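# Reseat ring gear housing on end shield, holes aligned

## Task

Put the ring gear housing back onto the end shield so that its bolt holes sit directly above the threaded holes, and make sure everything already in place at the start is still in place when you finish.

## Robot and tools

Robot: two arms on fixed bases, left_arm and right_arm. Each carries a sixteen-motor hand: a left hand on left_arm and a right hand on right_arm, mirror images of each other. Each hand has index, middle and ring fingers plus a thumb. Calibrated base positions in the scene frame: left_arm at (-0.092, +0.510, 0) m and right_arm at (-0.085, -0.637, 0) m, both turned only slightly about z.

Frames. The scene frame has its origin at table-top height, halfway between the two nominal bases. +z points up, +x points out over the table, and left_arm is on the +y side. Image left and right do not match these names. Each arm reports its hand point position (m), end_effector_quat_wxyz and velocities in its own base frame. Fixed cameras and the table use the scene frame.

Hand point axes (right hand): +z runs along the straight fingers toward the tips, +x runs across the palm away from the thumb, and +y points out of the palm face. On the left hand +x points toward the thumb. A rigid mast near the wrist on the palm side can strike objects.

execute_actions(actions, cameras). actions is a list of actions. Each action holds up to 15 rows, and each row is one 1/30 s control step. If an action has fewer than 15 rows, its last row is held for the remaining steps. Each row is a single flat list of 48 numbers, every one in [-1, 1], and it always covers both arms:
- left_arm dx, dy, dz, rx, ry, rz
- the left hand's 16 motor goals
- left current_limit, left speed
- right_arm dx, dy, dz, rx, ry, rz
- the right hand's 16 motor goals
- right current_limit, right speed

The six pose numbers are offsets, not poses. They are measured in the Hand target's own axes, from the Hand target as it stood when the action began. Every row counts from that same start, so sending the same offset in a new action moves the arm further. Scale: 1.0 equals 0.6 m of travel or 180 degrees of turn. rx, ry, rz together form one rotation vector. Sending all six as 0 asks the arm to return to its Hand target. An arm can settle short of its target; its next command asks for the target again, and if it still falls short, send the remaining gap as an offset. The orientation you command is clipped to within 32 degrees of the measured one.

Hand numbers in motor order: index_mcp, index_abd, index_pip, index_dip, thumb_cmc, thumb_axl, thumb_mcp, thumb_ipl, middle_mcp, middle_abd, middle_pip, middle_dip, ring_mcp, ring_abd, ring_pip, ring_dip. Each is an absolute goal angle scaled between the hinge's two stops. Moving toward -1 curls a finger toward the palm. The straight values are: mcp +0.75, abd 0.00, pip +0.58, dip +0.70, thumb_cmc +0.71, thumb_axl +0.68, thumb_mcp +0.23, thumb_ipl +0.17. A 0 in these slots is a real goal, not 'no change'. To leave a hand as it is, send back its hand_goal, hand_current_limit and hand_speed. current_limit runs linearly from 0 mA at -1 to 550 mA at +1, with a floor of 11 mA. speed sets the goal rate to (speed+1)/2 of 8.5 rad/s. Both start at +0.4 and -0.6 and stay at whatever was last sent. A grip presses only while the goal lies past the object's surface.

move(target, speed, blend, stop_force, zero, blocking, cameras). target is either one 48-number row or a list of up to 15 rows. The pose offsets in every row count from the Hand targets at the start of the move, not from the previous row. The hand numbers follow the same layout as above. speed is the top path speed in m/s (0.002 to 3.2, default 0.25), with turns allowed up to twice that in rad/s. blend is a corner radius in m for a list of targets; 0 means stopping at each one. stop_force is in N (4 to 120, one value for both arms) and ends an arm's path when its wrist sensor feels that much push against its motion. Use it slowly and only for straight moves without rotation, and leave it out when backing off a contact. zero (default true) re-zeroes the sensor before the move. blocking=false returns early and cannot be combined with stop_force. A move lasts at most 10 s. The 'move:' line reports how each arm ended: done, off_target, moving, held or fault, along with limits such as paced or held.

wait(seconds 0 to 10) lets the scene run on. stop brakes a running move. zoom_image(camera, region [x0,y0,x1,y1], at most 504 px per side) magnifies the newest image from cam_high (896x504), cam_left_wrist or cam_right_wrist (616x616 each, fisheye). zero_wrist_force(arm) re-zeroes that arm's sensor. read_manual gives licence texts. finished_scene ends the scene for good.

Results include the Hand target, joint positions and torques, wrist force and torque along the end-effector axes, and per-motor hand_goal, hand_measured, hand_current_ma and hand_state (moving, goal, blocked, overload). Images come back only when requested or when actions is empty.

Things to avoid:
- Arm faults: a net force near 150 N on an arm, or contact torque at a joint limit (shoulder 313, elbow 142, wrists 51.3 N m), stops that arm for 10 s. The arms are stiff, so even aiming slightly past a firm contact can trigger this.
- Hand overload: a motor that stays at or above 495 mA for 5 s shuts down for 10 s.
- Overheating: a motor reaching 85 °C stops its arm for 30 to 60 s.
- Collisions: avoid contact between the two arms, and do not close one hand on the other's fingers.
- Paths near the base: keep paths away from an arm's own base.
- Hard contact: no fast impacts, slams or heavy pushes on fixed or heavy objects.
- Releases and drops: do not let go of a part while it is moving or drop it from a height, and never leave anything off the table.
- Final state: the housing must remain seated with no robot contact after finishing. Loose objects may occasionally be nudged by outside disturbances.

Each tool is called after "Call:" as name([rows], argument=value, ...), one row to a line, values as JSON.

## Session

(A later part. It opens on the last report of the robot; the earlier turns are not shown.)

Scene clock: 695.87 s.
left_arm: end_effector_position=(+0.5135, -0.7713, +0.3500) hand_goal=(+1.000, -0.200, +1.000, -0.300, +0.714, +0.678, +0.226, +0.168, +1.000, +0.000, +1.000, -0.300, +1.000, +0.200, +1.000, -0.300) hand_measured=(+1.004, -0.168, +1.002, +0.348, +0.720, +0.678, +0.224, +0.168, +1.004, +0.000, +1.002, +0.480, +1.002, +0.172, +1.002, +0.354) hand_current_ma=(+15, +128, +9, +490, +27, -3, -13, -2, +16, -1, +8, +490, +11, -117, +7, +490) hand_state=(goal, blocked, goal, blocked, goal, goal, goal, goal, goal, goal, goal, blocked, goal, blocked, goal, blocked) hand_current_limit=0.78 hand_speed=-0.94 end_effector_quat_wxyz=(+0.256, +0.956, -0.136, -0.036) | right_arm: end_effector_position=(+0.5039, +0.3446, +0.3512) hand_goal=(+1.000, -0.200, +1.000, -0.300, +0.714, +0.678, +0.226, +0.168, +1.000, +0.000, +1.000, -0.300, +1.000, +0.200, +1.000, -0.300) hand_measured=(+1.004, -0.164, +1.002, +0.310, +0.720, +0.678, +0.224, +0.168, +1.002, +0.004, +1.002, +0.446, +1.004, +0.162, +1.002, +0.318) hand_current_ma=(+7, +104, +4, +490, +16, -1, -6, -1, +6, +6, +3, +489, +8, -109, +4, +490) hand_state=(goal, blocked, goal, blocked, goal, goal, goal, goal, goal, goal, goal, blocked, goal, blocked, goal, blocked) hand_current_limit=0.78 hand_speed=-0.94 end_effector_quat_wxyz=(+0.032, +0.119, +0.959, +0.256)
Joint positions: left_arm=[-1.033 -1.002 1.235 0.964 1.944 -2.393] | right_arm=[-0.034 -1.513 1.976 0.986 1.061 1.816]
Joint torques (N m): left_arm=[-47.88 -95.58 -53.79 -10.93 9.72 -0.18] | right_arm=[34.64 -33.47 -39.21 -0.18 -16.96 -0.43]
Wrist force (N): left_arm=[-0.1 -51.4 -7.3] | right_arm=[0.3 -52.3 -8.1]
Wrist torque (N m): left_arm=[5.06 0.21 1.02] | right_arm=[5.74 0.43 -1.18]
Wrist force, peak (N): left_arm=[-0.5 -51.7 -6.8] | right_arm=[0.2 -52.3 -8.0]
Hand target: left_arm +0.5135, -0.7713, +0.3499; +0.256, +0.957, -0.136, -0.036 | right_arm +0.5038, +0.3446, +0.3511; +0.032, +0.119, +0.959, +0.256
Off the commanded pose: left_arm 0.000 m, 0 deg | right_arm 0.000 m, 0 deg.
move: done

Call:
move(target=[0.0292,-0.0850,-0.0491,0,0.0311,-0.0538,1.0,-0.2,1.0,-0.3,0.714,0.678,0.226,0.168,1.0,0,1.0,-0.3,1.0,0.2,1.0,-0.3,0.78,-0.94,-0.0460,0.0859,0.0496,0,0.0311,-0.0538,1.0,-0.2,1.0,-0.3,0.714,0.678,0.226,0.168,1.0,0,1.0,-0.3,1.0,0.2,1.0,-0.3,0.78,-0.94], speed=0.05)

Scene clock: 710.43 s.
left_arm: end_effector_position=(+0.5468, -0.7194, +0.3500) hand_goal=(+1.000, -0.200, +1.000, -0.300, +0.714, +0.678, +0.226, +0.168, +1.000, +0.000, +1.000, -0.300, +1.000, +0.200, +1.000, -0.300) hand_measured=(+1.004, -0.168, +1.002, +0.348, +0.720, +0.678, +0.224, +0.168, +1.004, +0.000, +1.002, +0.480, +1.002, +0.172, +1.002, +0.354) hand_current_ma=(+13, +128, +8, +489, +27, -3, -13, -2, +15, -1, +7, +490, +10, -117, +6, +489) hand_state=(goal, blocked, goal, blocked, goal, goal, goal, goal, goal, goal, goal, blocked, goal, blocked, goal, blocked) hand_current_limit=0.78 hand_speed=-0.94 end_effector_quat_wxyz=(+0.258, +0.965, -0.042, -0.011) end_effector_velocity=(+0.000, -0.001, +0.000) end_effector_angular_velocity=(+0.000, +0.000, -0.005) | right_arm: end_effector_position=(+0.5451, +0.3958, +0.3511) hand_goal=(+1.000, -0.200, +1.000, -0.300, +0.714, +0.678, +0.226, +0.168, +1.000, +0.000, +1.000, -0.300, +1.000, +0.200, +1.000, -0.300) hand_measured=(+1.004, -0.164, +1.002, +0.310, +0.720, +0.678, +0.224, +0.168, +1.002, +0.004, +1.002, +0.446, +1.004, +0.162, +1.002, +0.318) hand_current_ma=(+7, +104, +4, +490, +16, -1, -6, -1, +6, +4, +3, +489, +7, -109, +4, +489) hand_state=(goal, blocked, goal, blocked, goal, goal, goal, goal, goal, goal, goal, blocked, goal, blocked, goal, blocked) hand_current_limit=0.78 hand_speed=-0.94 end_effector_quat_wxyz=(+0.006, +0.025, +0.966, +0.258) end_effector_velocity=(-0.001, -0.001, +0.000) end_effector_angular_velocity=(+0.001, +0.000, -0.006)
Joint positions: left_arm=[-1.001 -1.08 1.346 0.877 1.88 -2.553] | right_arm=[0.051 -1.361 1.814 1.058 1.051 1.689]
Joint velocities: left_arm=[0 0.002 -0.003 0.003 0.002 0.005] | right_arm=[-0.002 -0.004 0.005 -0.003 0 0.005]
Joint torques (N m): left_arm=[-36.28 -86.17 -70.39 -6.11 10.62 1.82] | right_arm=[1.41 -85.86 -34.56 2.48 -17.97 3.03]
Wrist force (N): left_arm=[-0.4 -44.9 -2.9] | right_arm=[0.6 -45.7 -4.0]
Wrist torque (N m): left_arm=[4.00 0.17 0.75] | right_arm=[4.56 0.28 -0.80]
Wrist force, peak (N): left_arm=[-0.3 -51.7 -7.3] | right_arm=[1.7 -52.3 -8.3]
Hand target: left_arm +0.5467, -0.7196, +0.3500; +0.258, +0.965, -0.042, -0.011 | right_arm +0.5452, +0.3956, +0.3511; +0.007, +0.025, +0.966, +0.258
Off the commanded pose: left_arm 0.000 m, 0 deg | right_arm 0.000 m, 0 deg.
move: done

Call:
move([
  [0.0463,-0.0762,-0.0440,0,0.0311,-0.0538,1.0,-0.2,1.0,-0.3,0.714,0.678,0.226,0.168,1.0,0,1.0,-0.3,1.0,0.2,1.0,-0.3,0.78,-0.94,-0.0632,0.0788,0.0455,0,0.0311,-0.0538,1.0,-0.2,1.0,-0.3,0.714,0.678,0.226,0.168,1.0,0,1.0,-0.3,1.0,0.2,1.0,-0.3,0.78,-0.94],
  [0.0915,-0.1508,-0.0871,0,0.0621,-0.1076,1.0,-0.2,1.0,-0.3,0.714,0.678,0.226,0.168,1.0,0,1.0,-0.3,1.0,0.2,1.0,-0.3,0.78,-0.94,-0.1245,0.1588,0.0917,0,0.0621,-0.1076,1.0,-0.2,1.0,-0.3,0.714,0.678,0.226,0.168,1.0,0,1.0,-0.3,1.0,0.2,1.0,-0.3,0.78,-0.94],
], speed=0.05, cameras=["cam_high"])

Scene clock: 720.90 s.
left_arm: end_effector_position=(+0.6106, -0.6201, +0.3502) hand_goal=(+1.000, -0.200, +1.000, -0.300, +0.714, +0.678, +0.226, +0.168, +1.000, +0.000, +1.000, -0.300, +1.000, +0.200, +1.000, -0.300) hand_measured=(+1.004, -0.168, +1.002, +0.354, +0.720, +0.678, +0.224, +0.168, +1.004, +0.000, +1.002, +0.484, +1.002, +0.172, +1.002, +0.358) hand_current_ma=(+14, +128, +8, +490, +27, -3, -13, -2, +16, -1, +7, +490, +10, -117, +6, +490) hand_state=(goal, blocked, goal, blocked, goal, goal, goal, goal, goal, goal, goal, blocked, goal, blocked, goal, blocked) hand_current_limit=0.78 hand_speed=-0.94 end_effector_quat_wxyz=(+0.255, +0.955, +0.146, +0.040) | right_arm: end_effector_position=(+0.6254, +0.5017, +0.3508) hand_goal=(+1.000, -0.200, +1.000, -0.300, +0.714, +0.678, +0.226, +0.168, +1.000, +0.000, +1.000, -0.300, +1.000, +0.200, +1.000, -0.300) hand_measured=(+1.004, -0.164, +1.002, +0.310, +0.720, +0.678, +0.224, +0.168, +1.002, +0.004, +1.002, +0.446, +1.004, +0.162, +1.002, +0.318) hand_current_ma=(+7, +104, +4, +489, +16, -1, -6, -1, +7, +6, +3, +489, +8, -110, +4, +490) hand_state=(goal, blocked, goal, blocked, goal, goal, goal, goal, goal, goal, goal, blocked, goal, blocked, goal, blocked) hand_current_limit=0.78 hand_speed=-0.94 end_effector_quat_wxyz=(-0.044, -0.163, +0.952, +0.255)
Joint positions: left_arm=[-0.948 -1.193 1.498 0.766 1.727 -2.862] | right_arm=[0.194 -1.057 1.419 1.293 1.054 1.404]
Joint torques (N m): left_arm=[-29.61 -75.32 -78.78 -14.3 6.91 1.7] | right_arm=[14.98 -118.44 -30.27 6.81 -18.24 3.08]
Wrist force (N): left_arm=[-0.9 -51.6 -7.5] | right_arm=[0.4 -52.4 -7.8]
Wrist torque (N m): left_arm=[5.06 0.11 0.84] | right_arm=[5.69 0.32 -1.11]
Wrist force, peak (N): left_arm=[-0.7 -52.6 -7.9] | right_arm=[0.5 -53.5 -8.4]
Hand target: left_arm +0.6105, -0.6203, +0.3502; +0.255, +0.955, +0.146, +0.039 | right_arm +0.6255, +0.5016, +0.3509; -0.044, -0.163, +0.952, +0.255
Off the commanded pose: left_arm 0.000 m, 0 deg | right_arm 0.000 m, 0 deg.
move: done
Images, in order (width x height): cam_high 896x504.

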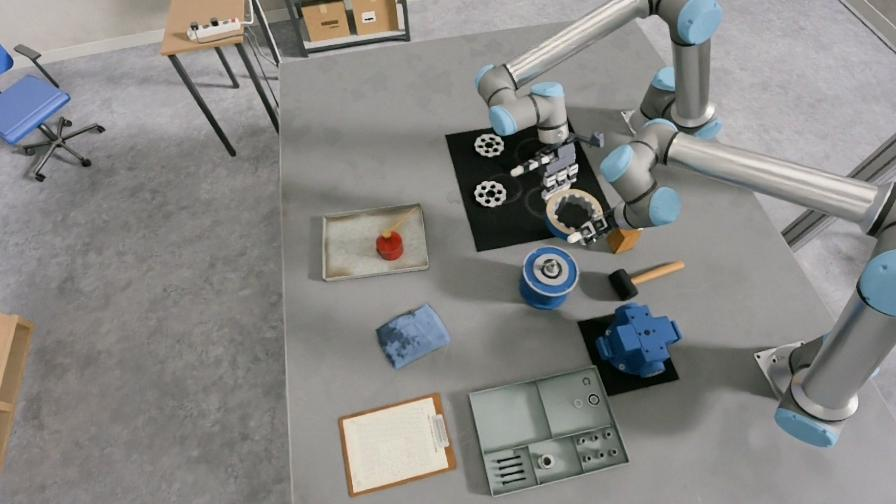

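Call:
move([
  [0.0735,-0.0533,-0.0308,0,0.0311,-0.0538,1.0,-0.2,1.0,-0.3,0.714,0.678,0.226,0.168,1.0,0,1.0,-0.3,1.0,0.2,1.0,-0.3,0.78,-0.94,-0.0903,0.0550,0.0318,0,0.0311,-0.0538,1.0,-0.2,1.0,-0.3,0.714,0.678,0.226,0.168,1.0,0,1.0,-0.3,1.0,0.2,1.0,-0.3,0.78,-0.94],
  [0.1458,-0.1049,-0.0606,0,0.0621,-0.1076,1.0,-0.2,1.0,-0.3,0.714,0.678,0.226,0.168,1.0,0,1.0,-0.3,1.0,0.2,1.0,-0.3,0.78,-0.94,-0.1788,0.1111,0.0642,0,0.0621,-0.1076,1.0,-0.2,1.0,-0.3,0.714,0.678,0.226,0.168,1.0,0,1.0,-0.3,1.0,0.2,1.0,-0.3,0.78,-0.94],
], speed=0.05, cameras=["all"])

Call:
zoom_image(camera="cam_high", region=[480, 180, 640, 340])

Call:
zoom_image(camera="cam_left_wrist", region=[180, 80, 480, 380])

Call:
zoom_image(camera="cam_right_wrist", region=[140, 80, 440, 380])

Scene clock: 734.73 s.
left_arm: end_effector_position=(+0.6722, -0.5247, +0.3503) hand_goal=(+1.000, -0.200, +1.000, -0.300, +0.714, +0.678, +0.226, +0.168, +1.000, +0.000, +1.000, -0.300, +1.000, +0.200, +1.000, -0.300) hand_measured=(+1.002, -0.198, +1.000, +0.066, +0.720, +0.678, +0.224, +0.168, +1.002, -0.108, +1.000, +0.438, +1.002, -0.084, +1.002, +0.422) hand_current_ma=(+5, +6, +3, +490, +27, -3, -13, -2, +6, -453, +4, +489, +10, -489, +5, +490) hand_state=(goal, goal, goal, blocked, goal, goal, goal, goal, goal, blocked, goal, blocked, goal, blocked, goal, blocked) hand_current_limit=0.78 hand_speed=-0.94 end_effector_quat_wxyz=(+0.243, +0.909, +0.328, +0.088) | right_arm: end_effector_position=(+0.7012, +0.6098, +0.3507) hand_goal=(+1.000, -0.200, +1.000, -0.300, +0.714, +0.678, +0.226, +0.168, +1.000, +0.000, +1.000, -0.300, +1.000, +0.200, +1.000, -0.300) hand_measured=(+1.002, -0.194, +1.000, +0.002, +0.720, +0.678, +0.224, +0.168, +1.002, -0.140, +1.000, +0.422, +1.002, -0.136, +1.002, +0.382) hand_current_ma=(+3, +12, +1, +490, +16, -1, -6, -1, +2, -489, +1, +489, +6, -489, +3, +490) hand_state=(goal, goal, goal, blocked, goal, goal, goal, goal, goal, blocked, goal, blocked, goal, blocked, goal, blocked) hand_current_limit=0.78 hand_speed=-0.94 end_effector_quat_wxyz=(-0.092, -0.344, +0.903, +0.241)
Joint positions: left_arm=[-0.902 -1.249 1.57 0.727 1.558 -3.162] | right_arm=[0.314 -0.708 0.857 1.651 1.096 1.101]
Joint torques (N m): left_arm=[-10.03 -68.58 -58.96 -4.69 -0.91 1.54] | right_arm=[4.21 -143.48 -45.62 9.05 -10.43 3.17]
Wrist force (N): left_arm=[-10.2 -27.4 2.6] | right_arm=[9.4 -30.1 -0.3]
Wrist torque (N m): left_arm=[1.96 -0.54 -0.24] | right_arm=[2.77 0.82 -0.24]
Wrist force, peak (N): left_arm=[-0.8 -52.8 -7.9] | right_arm=[17.1 -54.3 -11.6]
Hand target: left_arm +0.6722, -0.5247, +0.3504; +0.243, +0.909, +0.328, +0.088 | right_arm +0.7012, +0.6098, +0.3508; -0.092, -0.344, +0.903, +0.241
Off the commanded pose: left_arm 0.000 m, 0 deg | right_arm 0.000 m, 0 deg.
move: done
camera_calibration:
cam_left_wrist: T_world_to_cam=[[-0.938251, -0.122603, -0.323502, 0.643911], [-0.242277, 0.900366, 0.361446, 0.459171], [0.246956, 0.417504, -0.874473, 0.486371], [0, 0, 0, 1]] pos_world=[0.595285, -0.537538, 0.467659]
cam_right_wrist: T_world_to_cam=[[0.207118, 0.928077, 0.309475, -0.788596], [0.892723, -0.30869, 0.328262, -0.597513], [0.400184, 0.208286, -0.892451, 0.0329623], [0, 0, 0, 1]] pos_world=[0.683555, 0.540566, 0.469608]

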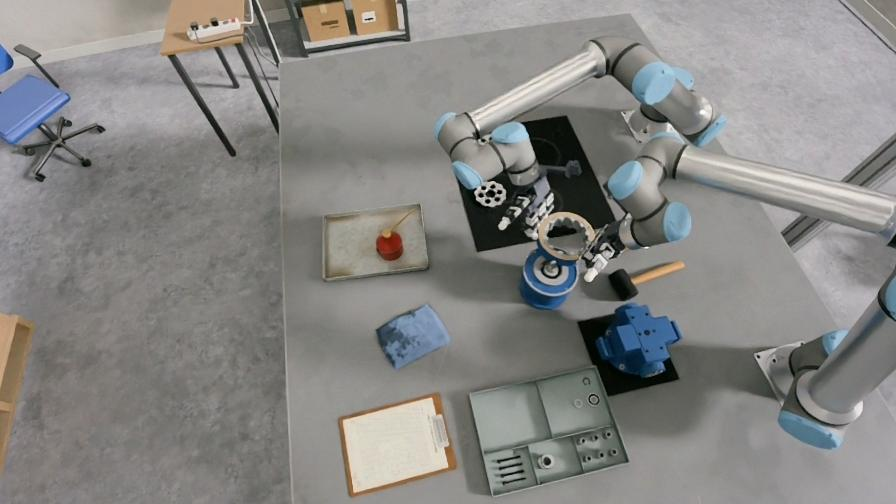

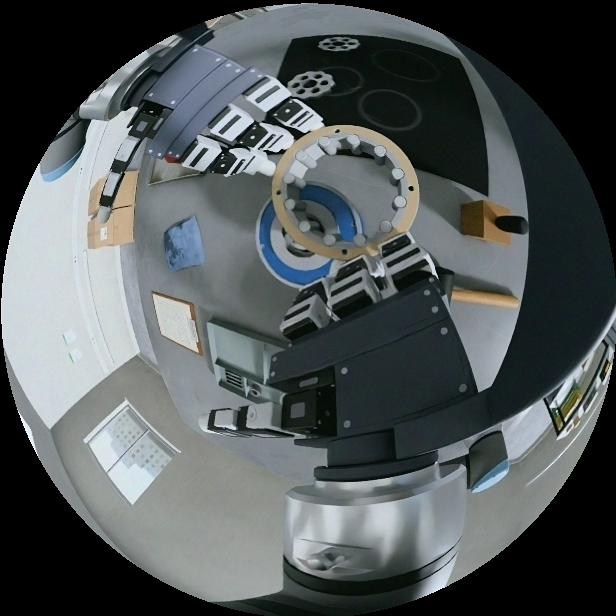

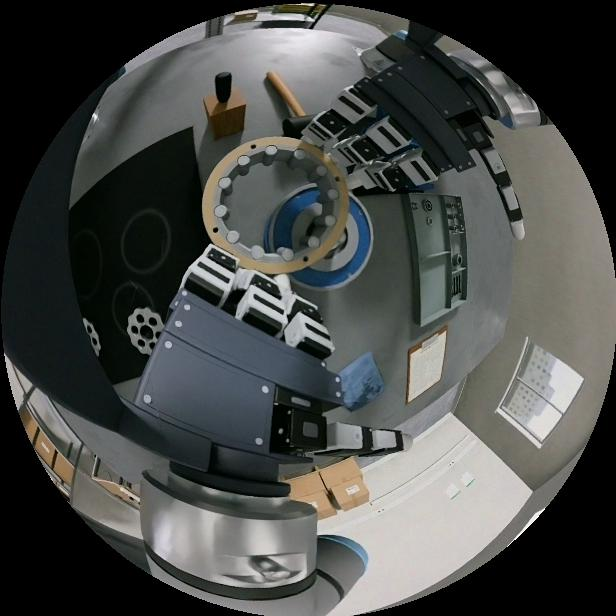

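Scaled by 3.150 from the camera's 896x504 image, which has a finer 1280x720 frame.

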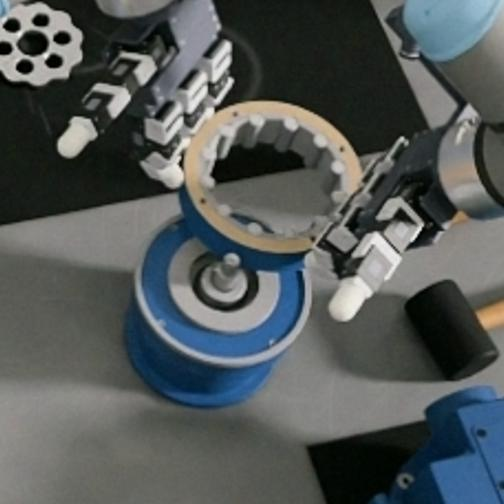

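Scaled by 1.680 from the camera's 616x616 image, which has a finer 880x880 frame.

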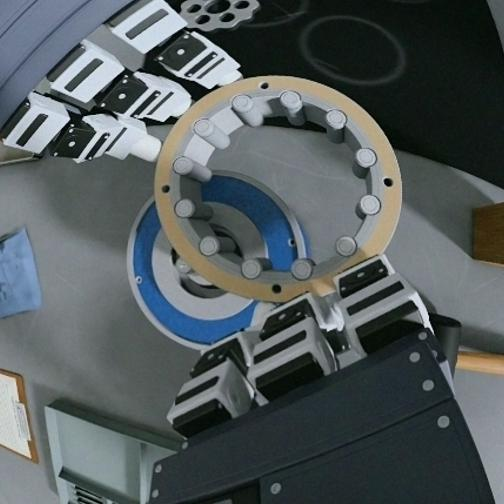

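Scaled by 1.680 from the camera's 616x616 image, which has a finer 880x880 frame.

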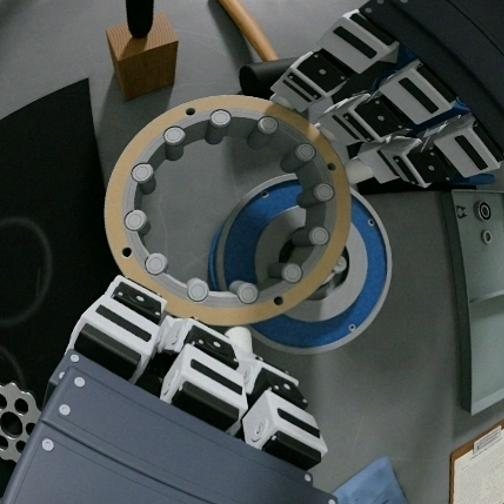

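Call:
move(target=[0,0.00217,0.00125,0,0,0,1.0,-0.2,1.0,-0.3,0.714,0.678,0.226,0.168,1.0,-0.1,1.0,-0.3,1.0,-0.08,1.0,-0.3,0.78,-0.94,0,0.00217,0.00125,0,0,0,1.0,-0.2,1.0,-0.3,0.714,0.678,0.226,0.168,1.0,-0.13,1.0,-0.3,1.0,-0.13,1.0,-0.3,0.78,-0.94], speed=0.01, cameras=["cam_left_wrist","cam_right_wrist"])

Scene clock: 768.70 s.
left_arm: end_effector_position=(+0.6732, -0.5259, +0.3503) hand_goal=(+1.000, -0.200, +1.000, -0.300, +0.714, +0.678, +0.226, +0.168, +1.000, -0.100, +1.000, -0.300, +1.000, -0.080, +1.000, -0.300) hand_measured=(+1.002, -0.200, +1.002, +0.066, +0.720, +0.678, +0.224, +0.168, +1.002, -0.114, +1.002, +0.444, +1.002, -0.098, +1.002, +0.444) hand_current_ma=(+13, -3, +7, +489, +27, -3, -13, -2, +12, -59, +6, +490, +12, -69, +5, +490) hand_state=(goal, goal, goal, blocked, goal, goal, goal, goal, goal, goal, goal, blocked, goal, goal, goal, blocked) hand_current_limit=0.78 hand_speed=-0.94 end_effector_quat_wxyz=(+0.243, +0.909, +0.328, +0.088) | right_arm: end_effector_position=(+0.7002, +0.6109, +0.3507) hand_goal=(+1.000, -0.200, +1.000, -0.300, +0.714, +0.678, +0.226, +0.168, +1.000, -0.130, +1.000, -0.300, +1.000, -0.130, +1.000, -0.300) hand_measured=(+1.002, -0.200, +1.002, +0.002, +0.720, +0.678, +0.224, +0.168, +1.002, -0.152, +1.002, +0.422, +1.004, -0.152, +1.002, +0.388) hand_current_ma=(+6, +1, +3, +490, +16, -1, -6, -1, +6, -58, +3, +489, +7, -57, +3, +490) hand_state=(goal, goal, goal, blocked, goal, goal, goal, goal, goal, blocked, goal, blocked, goal, blocked, goal, blocked) hand_current_limit=0.78 hand_speed=-0.94 end_effector_quat_wxyz=(-0.092, -0.344, +0.903, +0.241)
Joint positions: left_arm=[-0.902 -1.246 1.567 0.728 1.558 -3.162] | right_arm=[0.316 -0.709 0.858 1.65 1.096 1.103]
Joint torques (N m): left_arm=[6.28 -78.71 -74.01 -16.08 -0.01 1.31] | right_arm=[62.48 -143.45 -28.39 11.86 -19.56 2.58]
Wrist force (N): left_arm=[-3.2 -46.8 -7.2] | right_arm=[3.3 -48.0 -8.4]
Wrist torque (N m): left_arm=[4.70 -0.11 1.23] | right_arm=[5.47 0.41 -1.80]
Wrist force, peak (N): left_arm=[-3.3 -47.0 -7.0] | right_arm=[3.6 -48.6 -8.2]
Hand target: left_arm +0.6732, -0.5259, +0.3504; +0.243, +0.909, +0.328, +0.088 | right_arm +0.7002, +0.6109, +0.3508; -0.092, -0.344, +0.903, +0.241
Off the commanded pose: left_arm 0.000 m, 0 deg | right_arm 0.000 m, 0 deg.
move: done
camera_calibration:
cam_left_wrist: T_world_to_cam=[[-0.938276, -0.122495, -0.323471, 0.644728], [-0.242191, 0.900342, 0.361563, 0.460412], [0.246945, 0.417587, -0.874436, 0.486571], [0, 0, 0, 1]] pos_world=[0.596285, -0.538738, 0.467558]
cam_right_wrist: T_world_to_cam=[[0.207082, 0.928082, 0.309484, -0.789361], [0.892694, -0.30868, 0.328351, -0.596275], [0.400268, 0.208278, -0.892416, 0.0329746], [0, 0, 0, 1]] pos_world=[0.682555, 0.541666, 0.469509]
Images, in order (width x height): cam_left_wrist 616x616, cam_right_wrist 616x616.

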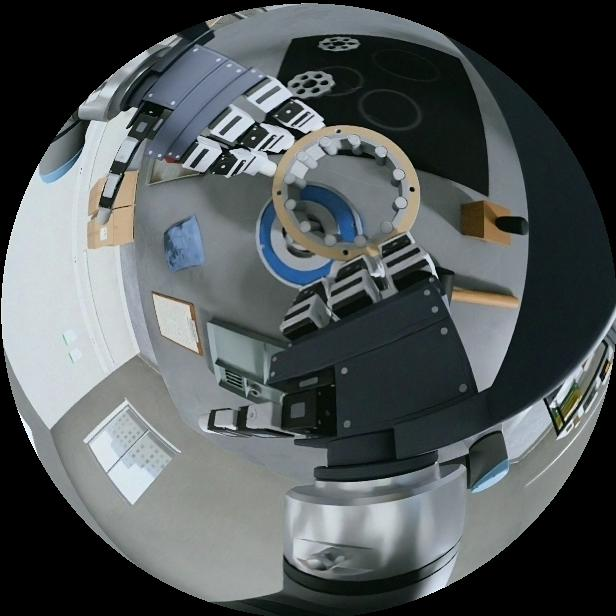

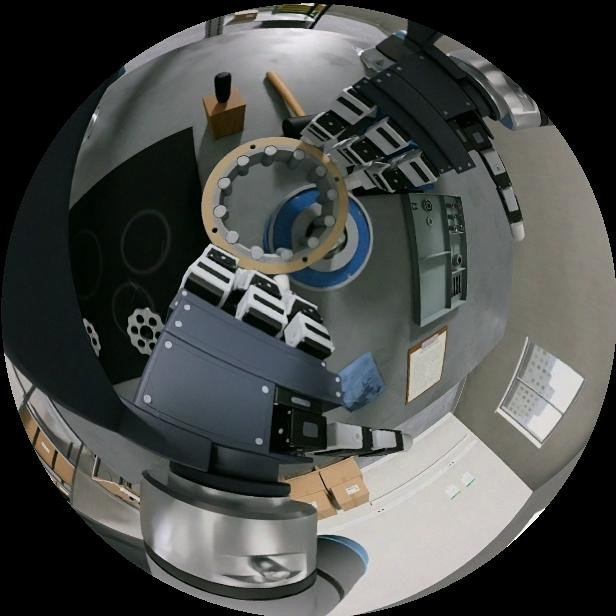

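Call:
zoom_image(camera="cam_right_wrist", region=[270, 160, 390, 280])

Call:
zoom_image(camera="cam_left_wrist", region=[240, 160, 380, 300])

Scaled by 4.200 from the camera's 616x616 image, which has a finer 880x880 frame.

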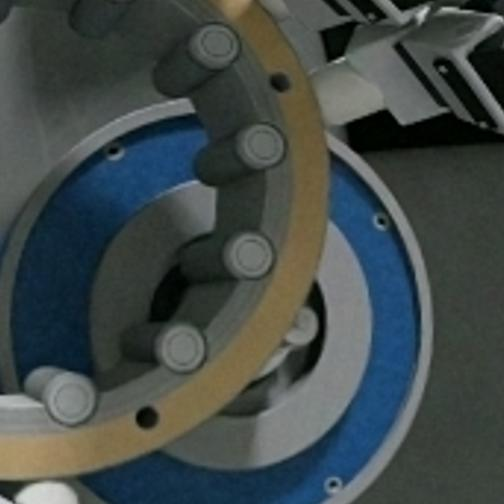

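Scaled by 3.600 from the camera's 616x616 image, which has a finer 880x880 frame.

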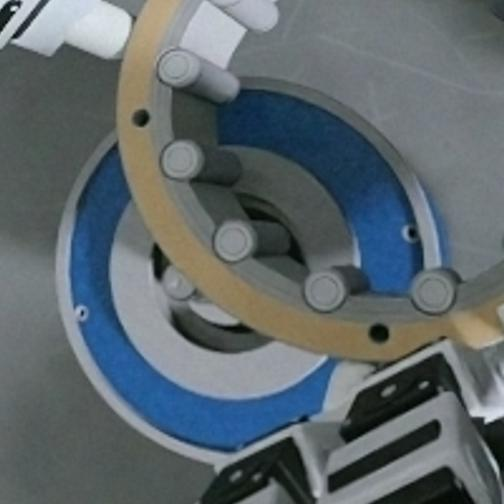

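Call:
move([
  [-0.0132,0.0017,0.0010,0,0,0,1.0,-0.2,1.0,-0.3,0.714,0.678,0.226,0.168,1.0,-0.1,1.0,-0.3,1.0,-0.08,1.0,-0.3,0.78,-0.94,0.0132,-0.0017,-0.0010,0,0,0,1.0,-0.2,1.0,-0.3,0.714,0.678,0.226,0.168,1.0,-0.13,1.0,-0.3,1.0,-0.13,1.0,-0.3,0.78,-0.94],
  [-0.0132,0.0309,-0.0495,0,0,0,1.0,-0.2,1.0,-0.3,0.714,0.678,0.226,0.168,1.0,-0.1,1.0,-0.3,1.0,-0.08,1.0,-0.3,0.78,-0.94,0.0132,0.0275,-0.0515,0,0,0,1.0,-0.2,1.0,-0.3,0.714,0.678,0.226,0.168,1.0,-0.13,1.0,-0.3,1.0,-0.13,1.0,-0.3,0.78,-0.94],
], speed=0.03, cameras=["cam_left_wrist","cam_right_wrist","cam_high"])

Call:
zoom_image(camera="cam_right_wrist", region=[190, 110, 400, 320])

Call:
zoom_image(camera="cam_left_wrist", region=[230, 110, 440, 320])

Scene clock: 802.07 s.
left_arm: end_effector_position=(+0.6679, -0.5319, +0.3856) hand_goal=(+1.000, -0.200, +1.000, -0.300, +0.714, +0.678, +0.226, +0.168, +1.000, -0.100, +1.000, -0.300, +1.000, -0.080, +1.000, -0.300) hand_measured=(+1.004, -0.188, +1.002, +0.072, +0.720, +0.678, +0.224, +0.168, +1.002, -0.100, +1.002, +0.454, +1.002, -0.082, +1.002, +0.456) hand_current_ma=(+15, +49, +8, +490, +27, -3, -13, -2, +12, +1, +6, +490, +12, -8, +6, +490) hand_state=(goal, goal, goal, blocked, goal, goal, goal, goal, goal, goal, goal, blocked, goal, goal, goal, blocked) hand_current_limit=0.78 hand_speed=-0.94 end_effector_quat_wxyz=(+0.243, +0.909, +0.328, +0.088) | right_arm: end_effector_position=(+0.6950, +0.6048, +0.3860) hand_goal=(+1.000, -0.200, +1.000, -0.300, +0.714, +0.678, +0.226, +0.168, +1.000, -0.130, +1.000, -0.300, +1.000, -0.130, +1.000, -0.300) hand_measured=(+1.004, -0.188, +1.002, +0.002, +0.720, +0.678, +0.224, +0.168, +1.002, -0.142, +1.002, +0.422, +1.004, -0.140, +1.002, +0.388) hand_current_ma=(+7, +28, +3, +489, +16, -1, -6, -1, +6, -25, +3, +490, +7, -24, +3, +490) hand_state=(goal, goal, goal, blocked, goal, goal, goal, goal, goal, goal, goal, blocked, goal, goal, goal, blocked) hand_current_limit=0.78 hand_speed=-0.94 end_effector_quat_wxyz=(-0.092, -0.344, +0.903, +0.241)
Joint positions: left_arm=[-0.914 -1.264 1.526 0.786 1.551 -3.173] | right_arm=[0.311 -0.735 0.844 1.693 1.097 1.098]
Joint torques (N m): left_arm=[-0.56 -69.59 -60.98 -18.01 1.21 -1.04] | right_arm=[60.47 -128.12 -30.09 11.33 -17.94 3.13]
Wrist force (N): left_arm=[0.2 -47.7 -5.3] | right_arm=[0.7 -48.5 -5.5]
Wrist torque (N m): left_arm=[4.50 0.36 1.68] | right_arm=[5.09 0.06 -1.76]
Wrist force, peak (N): left_arm=[-1.6 -50.0 -6.1] | right_arm=[1.4 -50.7 -6.9]
Hand target: left_arm +0.6679, -0.5319, +0.3853; +0.243, +0.909, +0.328, +0.088 | right_arm +0.6950, +0.6048, +0.3858; -0.092, -0.344, +0.903, +0.241
Off the commanded pose: left_arm 0.000 m, 0 deg | right_arm 0.000 m, 0 deg.
move: done
camera_calibration:
cam_left_wrist: T_world_to_cam=[[-0.938215, -0.122626, -0.323597, 0.650395], [-0.242308, 0.900406, 0.361326, 0.45199], [0.24706, 0.417411, -0.874488, 0.521115], [0, 0, 0, 1]] pos_world=[0.590985, -0.544739, 0.502859]
cam_right_wrist: T_world_to_cam=[[0.207043, 0.928046, 0.309619, -0.79357], [0.892653, -0.308718, 0.328426, -0.605097], [0.400379, 0.208384, -0.892341, 0.0676597], [0, 0, 0, 1]] pos_world=[0.677355, 0.535566, 0.504809]

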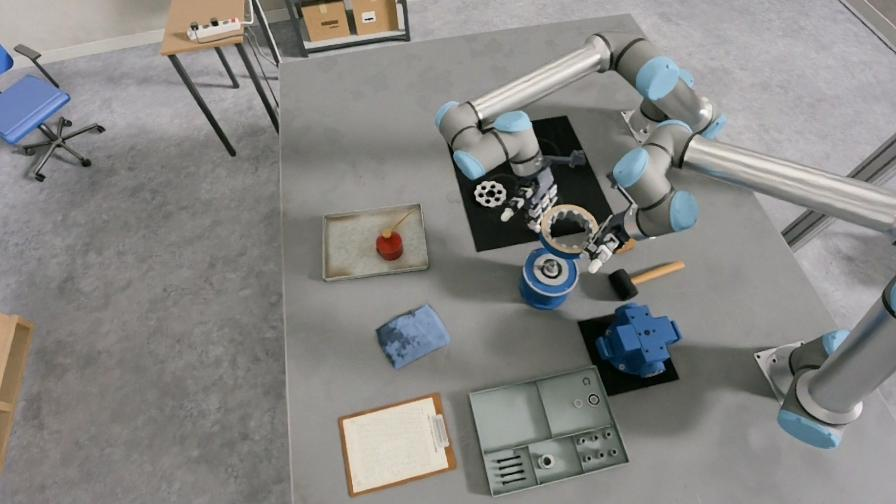

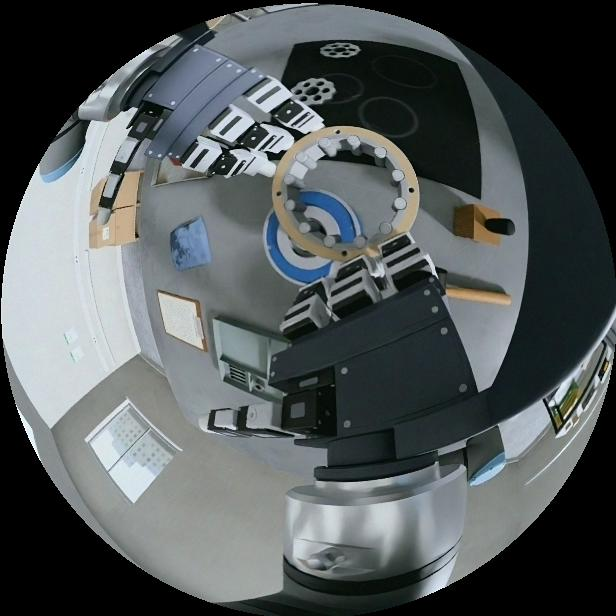

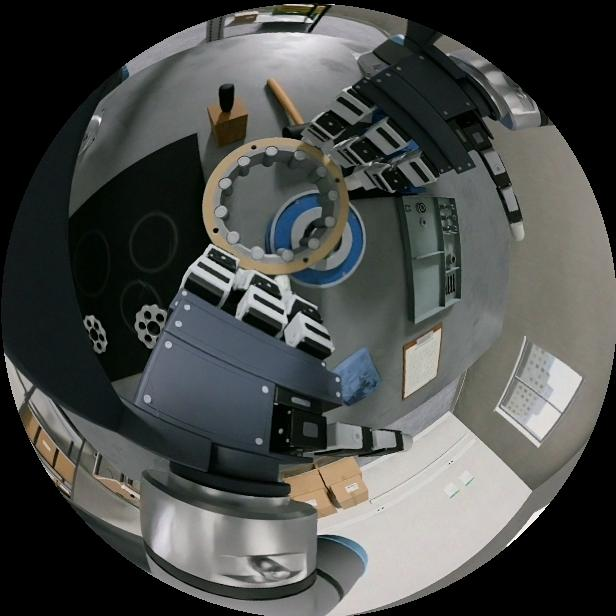

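Scaled by 2.400 from the camera's 616x616 image, which has a finer 880x880 frame.

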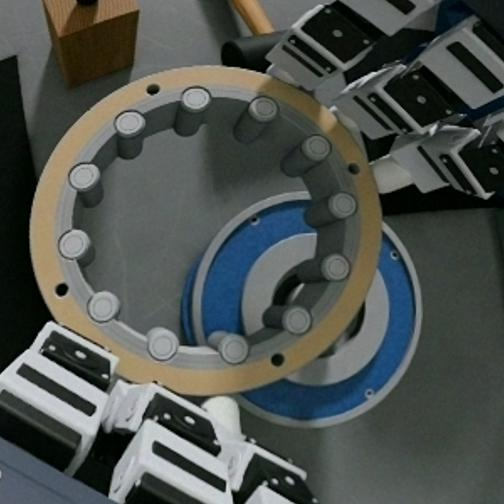

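Scaled by 2.400 from the camera's 616x616 image, which has a finer 880x880 frame.

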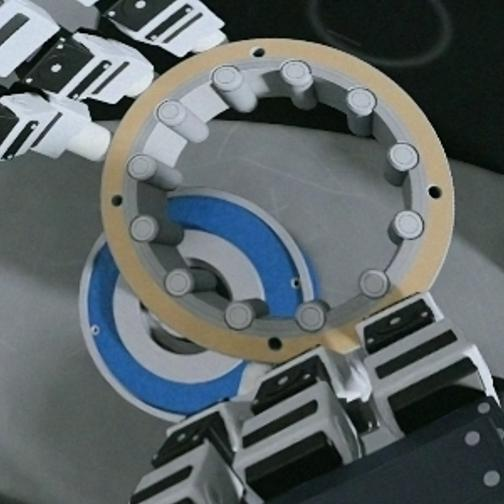

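Call:
move(target=[0.0848,-0.0191,-0.0110,0,0.0154,-0.0267,1.0,-0.2,1.0,-0.3,0.714,0.678,0.226,0.168,1.0,-0.1,1.0,-0.3,1.0,-0.08,1.0,-0.3,0.78,-0.94,-0.0923,0.0205,0.0118,0,0.0154,-0.0267,1.0,-0.2,1.0,-0.3,0.714,0.678,0.226,0.168,1.0,-0.13,1.0,-0.3,1.0,-0.13,1.0,-0.3,0.78,-0.94], speed=0.04, cameras=["cam_right_wrist"])

Scene clock: 826.10 s.
left_arm: end_effector_position=(+0.6986, -0.4891, +0.3854) hand_goal=(+1.000, -0.200, +1.000, -0.300, +0.714, +0.678, +0.226, +0.168, +1.000, -0.100, +1.000, -0.300, +1.000, -0.080, +1.000, -0.300) hand_measured=(+1.004, -0.186, +1.002, +0.080, +0.720, +0.678, +0.224, +0.168, +1.002, -0.098, +1.002, +0.466, +1.002, -0.080, +1.002, +0.468) hand_current_ma=(+16, +56, +8, +490, +27, -3, -13, -2, +12, +7, +6, +489, +13, -2, +6, +489) hand_state=(goal, goal, goal, blocked, goal, goal, goal, goal, goal, goal, goal, blocked, goal, goal, goal, blocked) hand_current_limit=0.78 hand_speed=-0.94 end_effector_quat_wxyz=(+0.238, +0.892, +0.372, +0.100) | right_arm: end_effector_position=(+0.7268, +0.6524, +0.3856) hand_goal=(+1.000, -0.200, +1.000, -0.300, +0.714, +0.678, +0.226, +0.168, +1.000, -0.130, +1.000, -0.300, +1.000, -0.130, +1.000, -0.300) hand_measured=(+1.004, -0.186, +1.002, +0.002, +0.720, +0.678, +0.224, +0.168, +1.002, -0.138, +1.002, +0.424, +1.004, -0.138, +1.002, +0.390) hand_current_ma=(+7, +33, +4, +489, +16, -1, -6, -1, +6, -20, +3, +490, +8, -19, +3, +490) hand_state=(goal, goal, goal, blocked, goal, goal, goal, goal, goal, goal, goal, blocked, goal, goal, goal, blocked) hand_current_limit=0.78 hand_speed=-0.94 end_effector_quat_wxyz=(-0.104, -0.387, +0.885, +0.237)
Joint positions: left_arm=[-0.864 -1.266 1.53 0.786 1.528 -3.214] | right_arm=[0.354 -0.551 0.507 1.872 1.11 1.039]
Joint torques (N m): left_arm=[-19.92 -79.98 -65.13 -14.47 1.41 1.08] | right_arm=[24.47 -147.63 -42.18 14.31 -15.87 3.46]
Wrist force (N): left_arm=[-0.4 -50.8 -7.3] | right_arm=[0.9 -51.5 -7.5]
Wrist torque (N m): left_arm=[4.95 0.31 1.72] | right_arm=[5.60 0.05 -1.86]
Wrist force, peak (N): left_arm=[-0.5 -51.5 -7.7] | right_arm=[0.8 -52.3 -8.3]
Hand target: left_arm +0.6985, -0.4892, +0.3854; +0.238, +0.892, +0.372, +0.100 | right_arm +0.7269, +0.6523, +0.3858; -0.104, -0.387, +0.885, +0.237
Off the commanded pose: left_arm 0.000 m, 0 deg | right_arm 0.000 m, 0 deg.
move: done
camera_calibration:
cam_right_wrist: T_world_to_cam=[[0.116143, 0.943804, 0.309426, -0.788371], [0.918502, -0.220614, 0.328152, -0.694823], [0.377975, 0.246096, -0.892509, 0.0363666], [0, 0, 0, 1]] pos_world=[0.716014, 0.581831, 0.504408]
Images, in order (width x height): cam_right_wrist 616x616.

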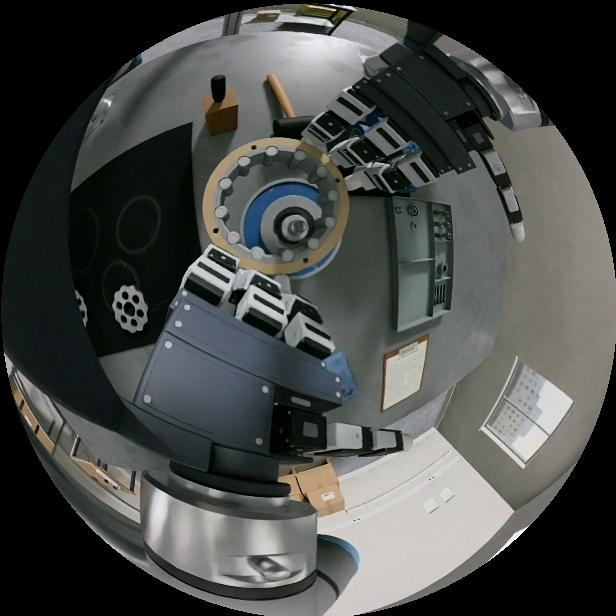

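Call:
move(target=[0.0858,-0.0120,-0.0069,0,0.0154,-0.0267,1.0,-0.2,1.0,-0.3,0.714,0.678,0.226,0.168,1.0,-0.1,1.0,-0.3,1.0,-0.08,1.0,-0.3,0.78,-0.94,-0.0933,0.0126,0.0073,0,0.0154,-0.0267,1.0,-0.2,1.0,-0.3,0.714,0.678,0.226,0.168,1.0,-0.13,1.0,-0.3,1.0,-0.13,1.0,-0.3,0.78,-0.94], speed=0.04, cameras=["all"])

Call:
zoom_image(camera="cam_right_wrist", region=[190, 110, 370, 290])

Call:
zoom_image(camera="cam_left_wrist", region=[260, 110, 440, 290])

Call:
zoom_image(camera="cam_high", region=[500, 200, 620, 320])

Scene clock: 836.90 s.
left_arm: end_effector_position=(+0.7289, -0.4468, +0.3854) hand_goal=(+1.000, -0.200, +1.000, -0.300, +0.714, +0.678, +0.226, +0.168, +1.000, -0.100, +1.000, -0.300, +1.000, -0.080, +1.000, -0.300) hand_measured=(+1.000, -0.196, +1.000, -0.298, +0.720, +0.678, +0.224, +0.168, +1.000, -0.096, +1.000, -0.296, +1.000, -0.082, +1.000, -0.296) hand_current_ma=(+1, +16, +1, +12, +27, -3, -13, -2, +0, +16, +0, +15, +0, -10, +1, +16) hand_state=(goal, goal, goal, goal, goal, goal, goal, goal, goal, goal, goal, goal, goal, goal, goal, goal) hand_current_limit=0.78 hand_speed=-0.94 end_effector_quat_wxyz=(+0.233, +0.873, +0.415, +0.111) | right_arm: end_effector_position=(+0.7559, +0.6977, +0.3848) hand_goal=(+1.000, -0.200, +1.000, -0.300, +0.714, +0.678, +0.226, +0.168, +1.000, -0.130, +1.000, -0.300, +1.000, -0.130, +1.000, -0.300) hand_measured=(+1.000, -0.198, +1.000, -0.296, +0.720, +0.678, +0.224, +0.168, +1.000, -0.126, +1.000, -0.296, +1.000, -0.132, +1.000, -0.296) hand_current_ma=(+0, +2, +0, +7, +16, -1, -6, -1, +0, +8, +0, +8, +0, -5, +0, +6) hand_state=(goal, goal, goal, goal, goal, goal, goal, goal, goal, goal, goal, goal, goal, goal, goal, goal) hand_current_limit=0.78 hand_speed=-0.94 end_effector_quat_wxyz=(-0.077, -0.393, +0.878, +0.262)
Joint positions: left_arm=[-0.813 -1.263 1.526 0.788 1.505 -3.253] | right_arm=[0.377 -0.312 0.035 2.046 1.051 1.053]
Joint torques (N m): left_arm=[-13.77 -76.05 -29.18 5.4 1.95 1.67] | right_arm=[-16.74 -112.74 -26.88 2.16 1.07 0.43]
Wrist force (N): left_arm=[-1.7 -0.3 0.2] | right_arm=[-0.5 0.0 -1.3]
Wrist torque (N m): left_arm=[-0.06 0.24 -0.21] | right_arm=[0.02 0.10 0.06]
Wrist force, peak (N): left_arm=[2.0 -54.5 -11.2] | right_arm=[1.8 -55.8 -9.8]
Hand target: left_arm +0.7289, -0.4468, +0.3854; +0.233, +0.873, +0.415, +0.111 | right_arm +0.7585, +0.6993, +0.3857; -0.115, -0.430, +0.865, +0.231
Off the commanded pose: left_arm 0.000 m, 0 deg | right_arm 0.003 m, 7 deg.
elbow stopped short (right arm): the move would have taken joint 3 (elbow) straighter than the controller allows.
move: off_target (right_arm)
camera_calibration:
cam_left_wrist: T_world_to_cam=[[-0.897056, -0.300844, -0.323702, 0.608397], [-0.411054, 0.836978, 0.361251, 0.484855], [0.162252, 0.457121, -0.87448, 0.550012], [0, 0, 0, 1]] pos_world=[0.655827, -0.474202, 0.502759]
cam_right_wrist: T_world_to_cam=[[0.108727, 0.919479, 0.377806, -0.83791], [0.90826, -0.246359, 0.338188, -0.689493], [0.404032, 0.306376, -0.861912, -0.060015], [0, 0, 0, 1]] pos_world=[0.741591, 0.618965, 0.498018]

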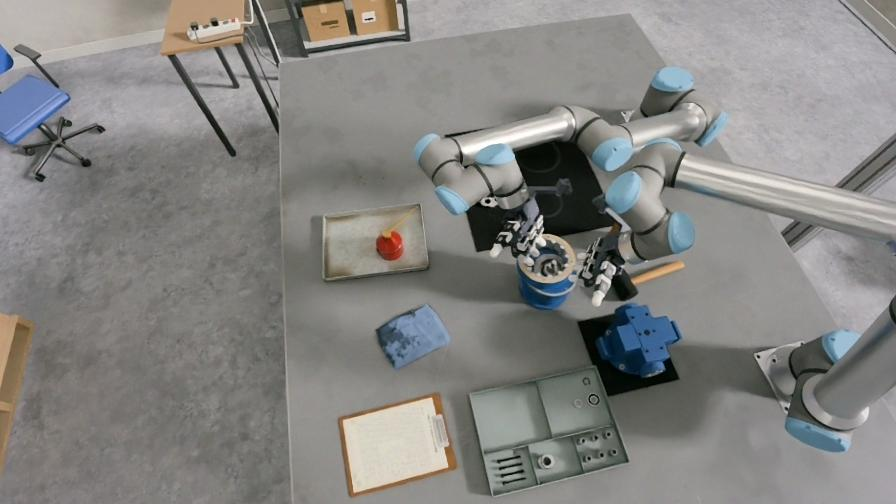

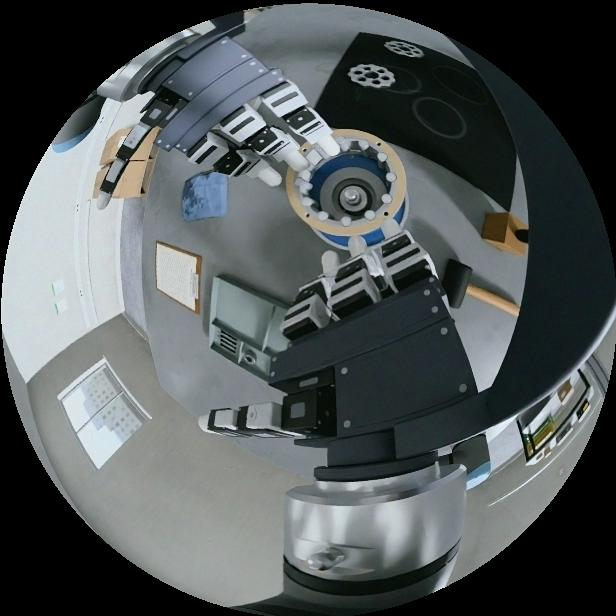

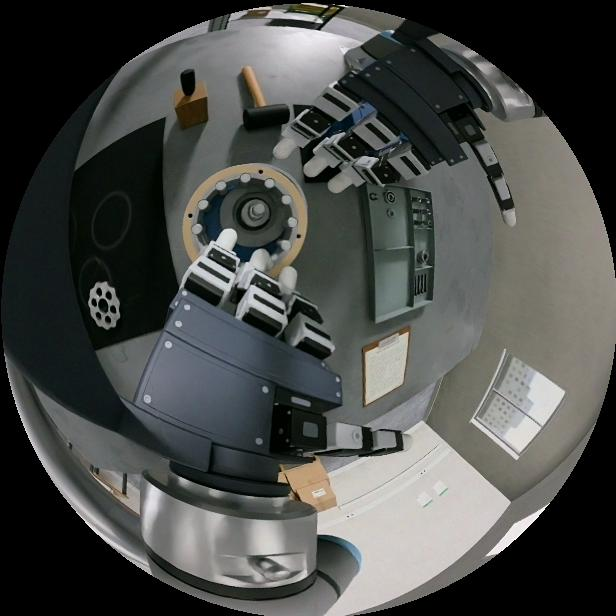

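Scaled by 2.800 from the camera's 616x616 image, which has a finer 880x880 frame.

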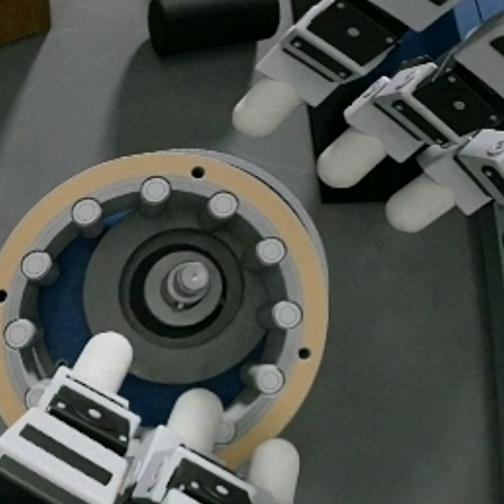

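Scaled by 2.800 from the camera's 616x616 image, which has a finer 880x880 frame.

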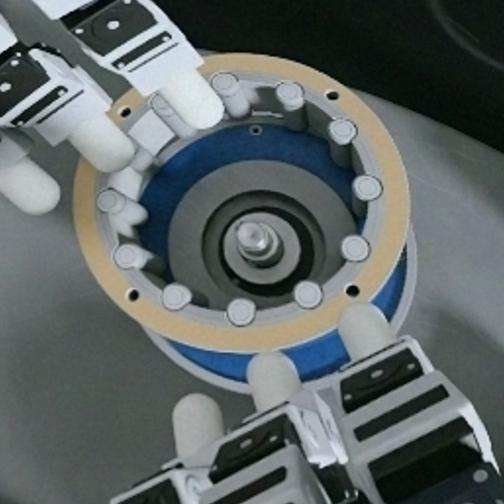

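Scaled by 4.200 from the camera's 896x504 image, which has a finer 1280x720 frame.

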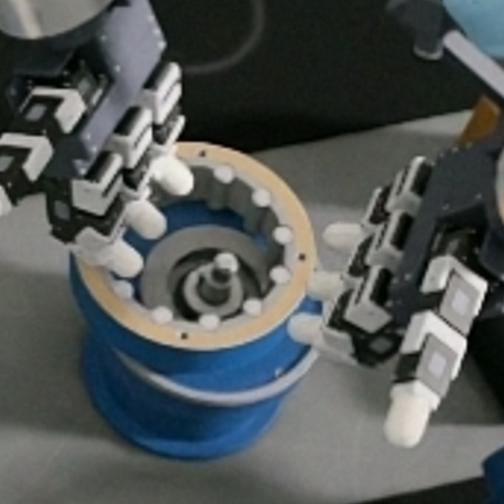

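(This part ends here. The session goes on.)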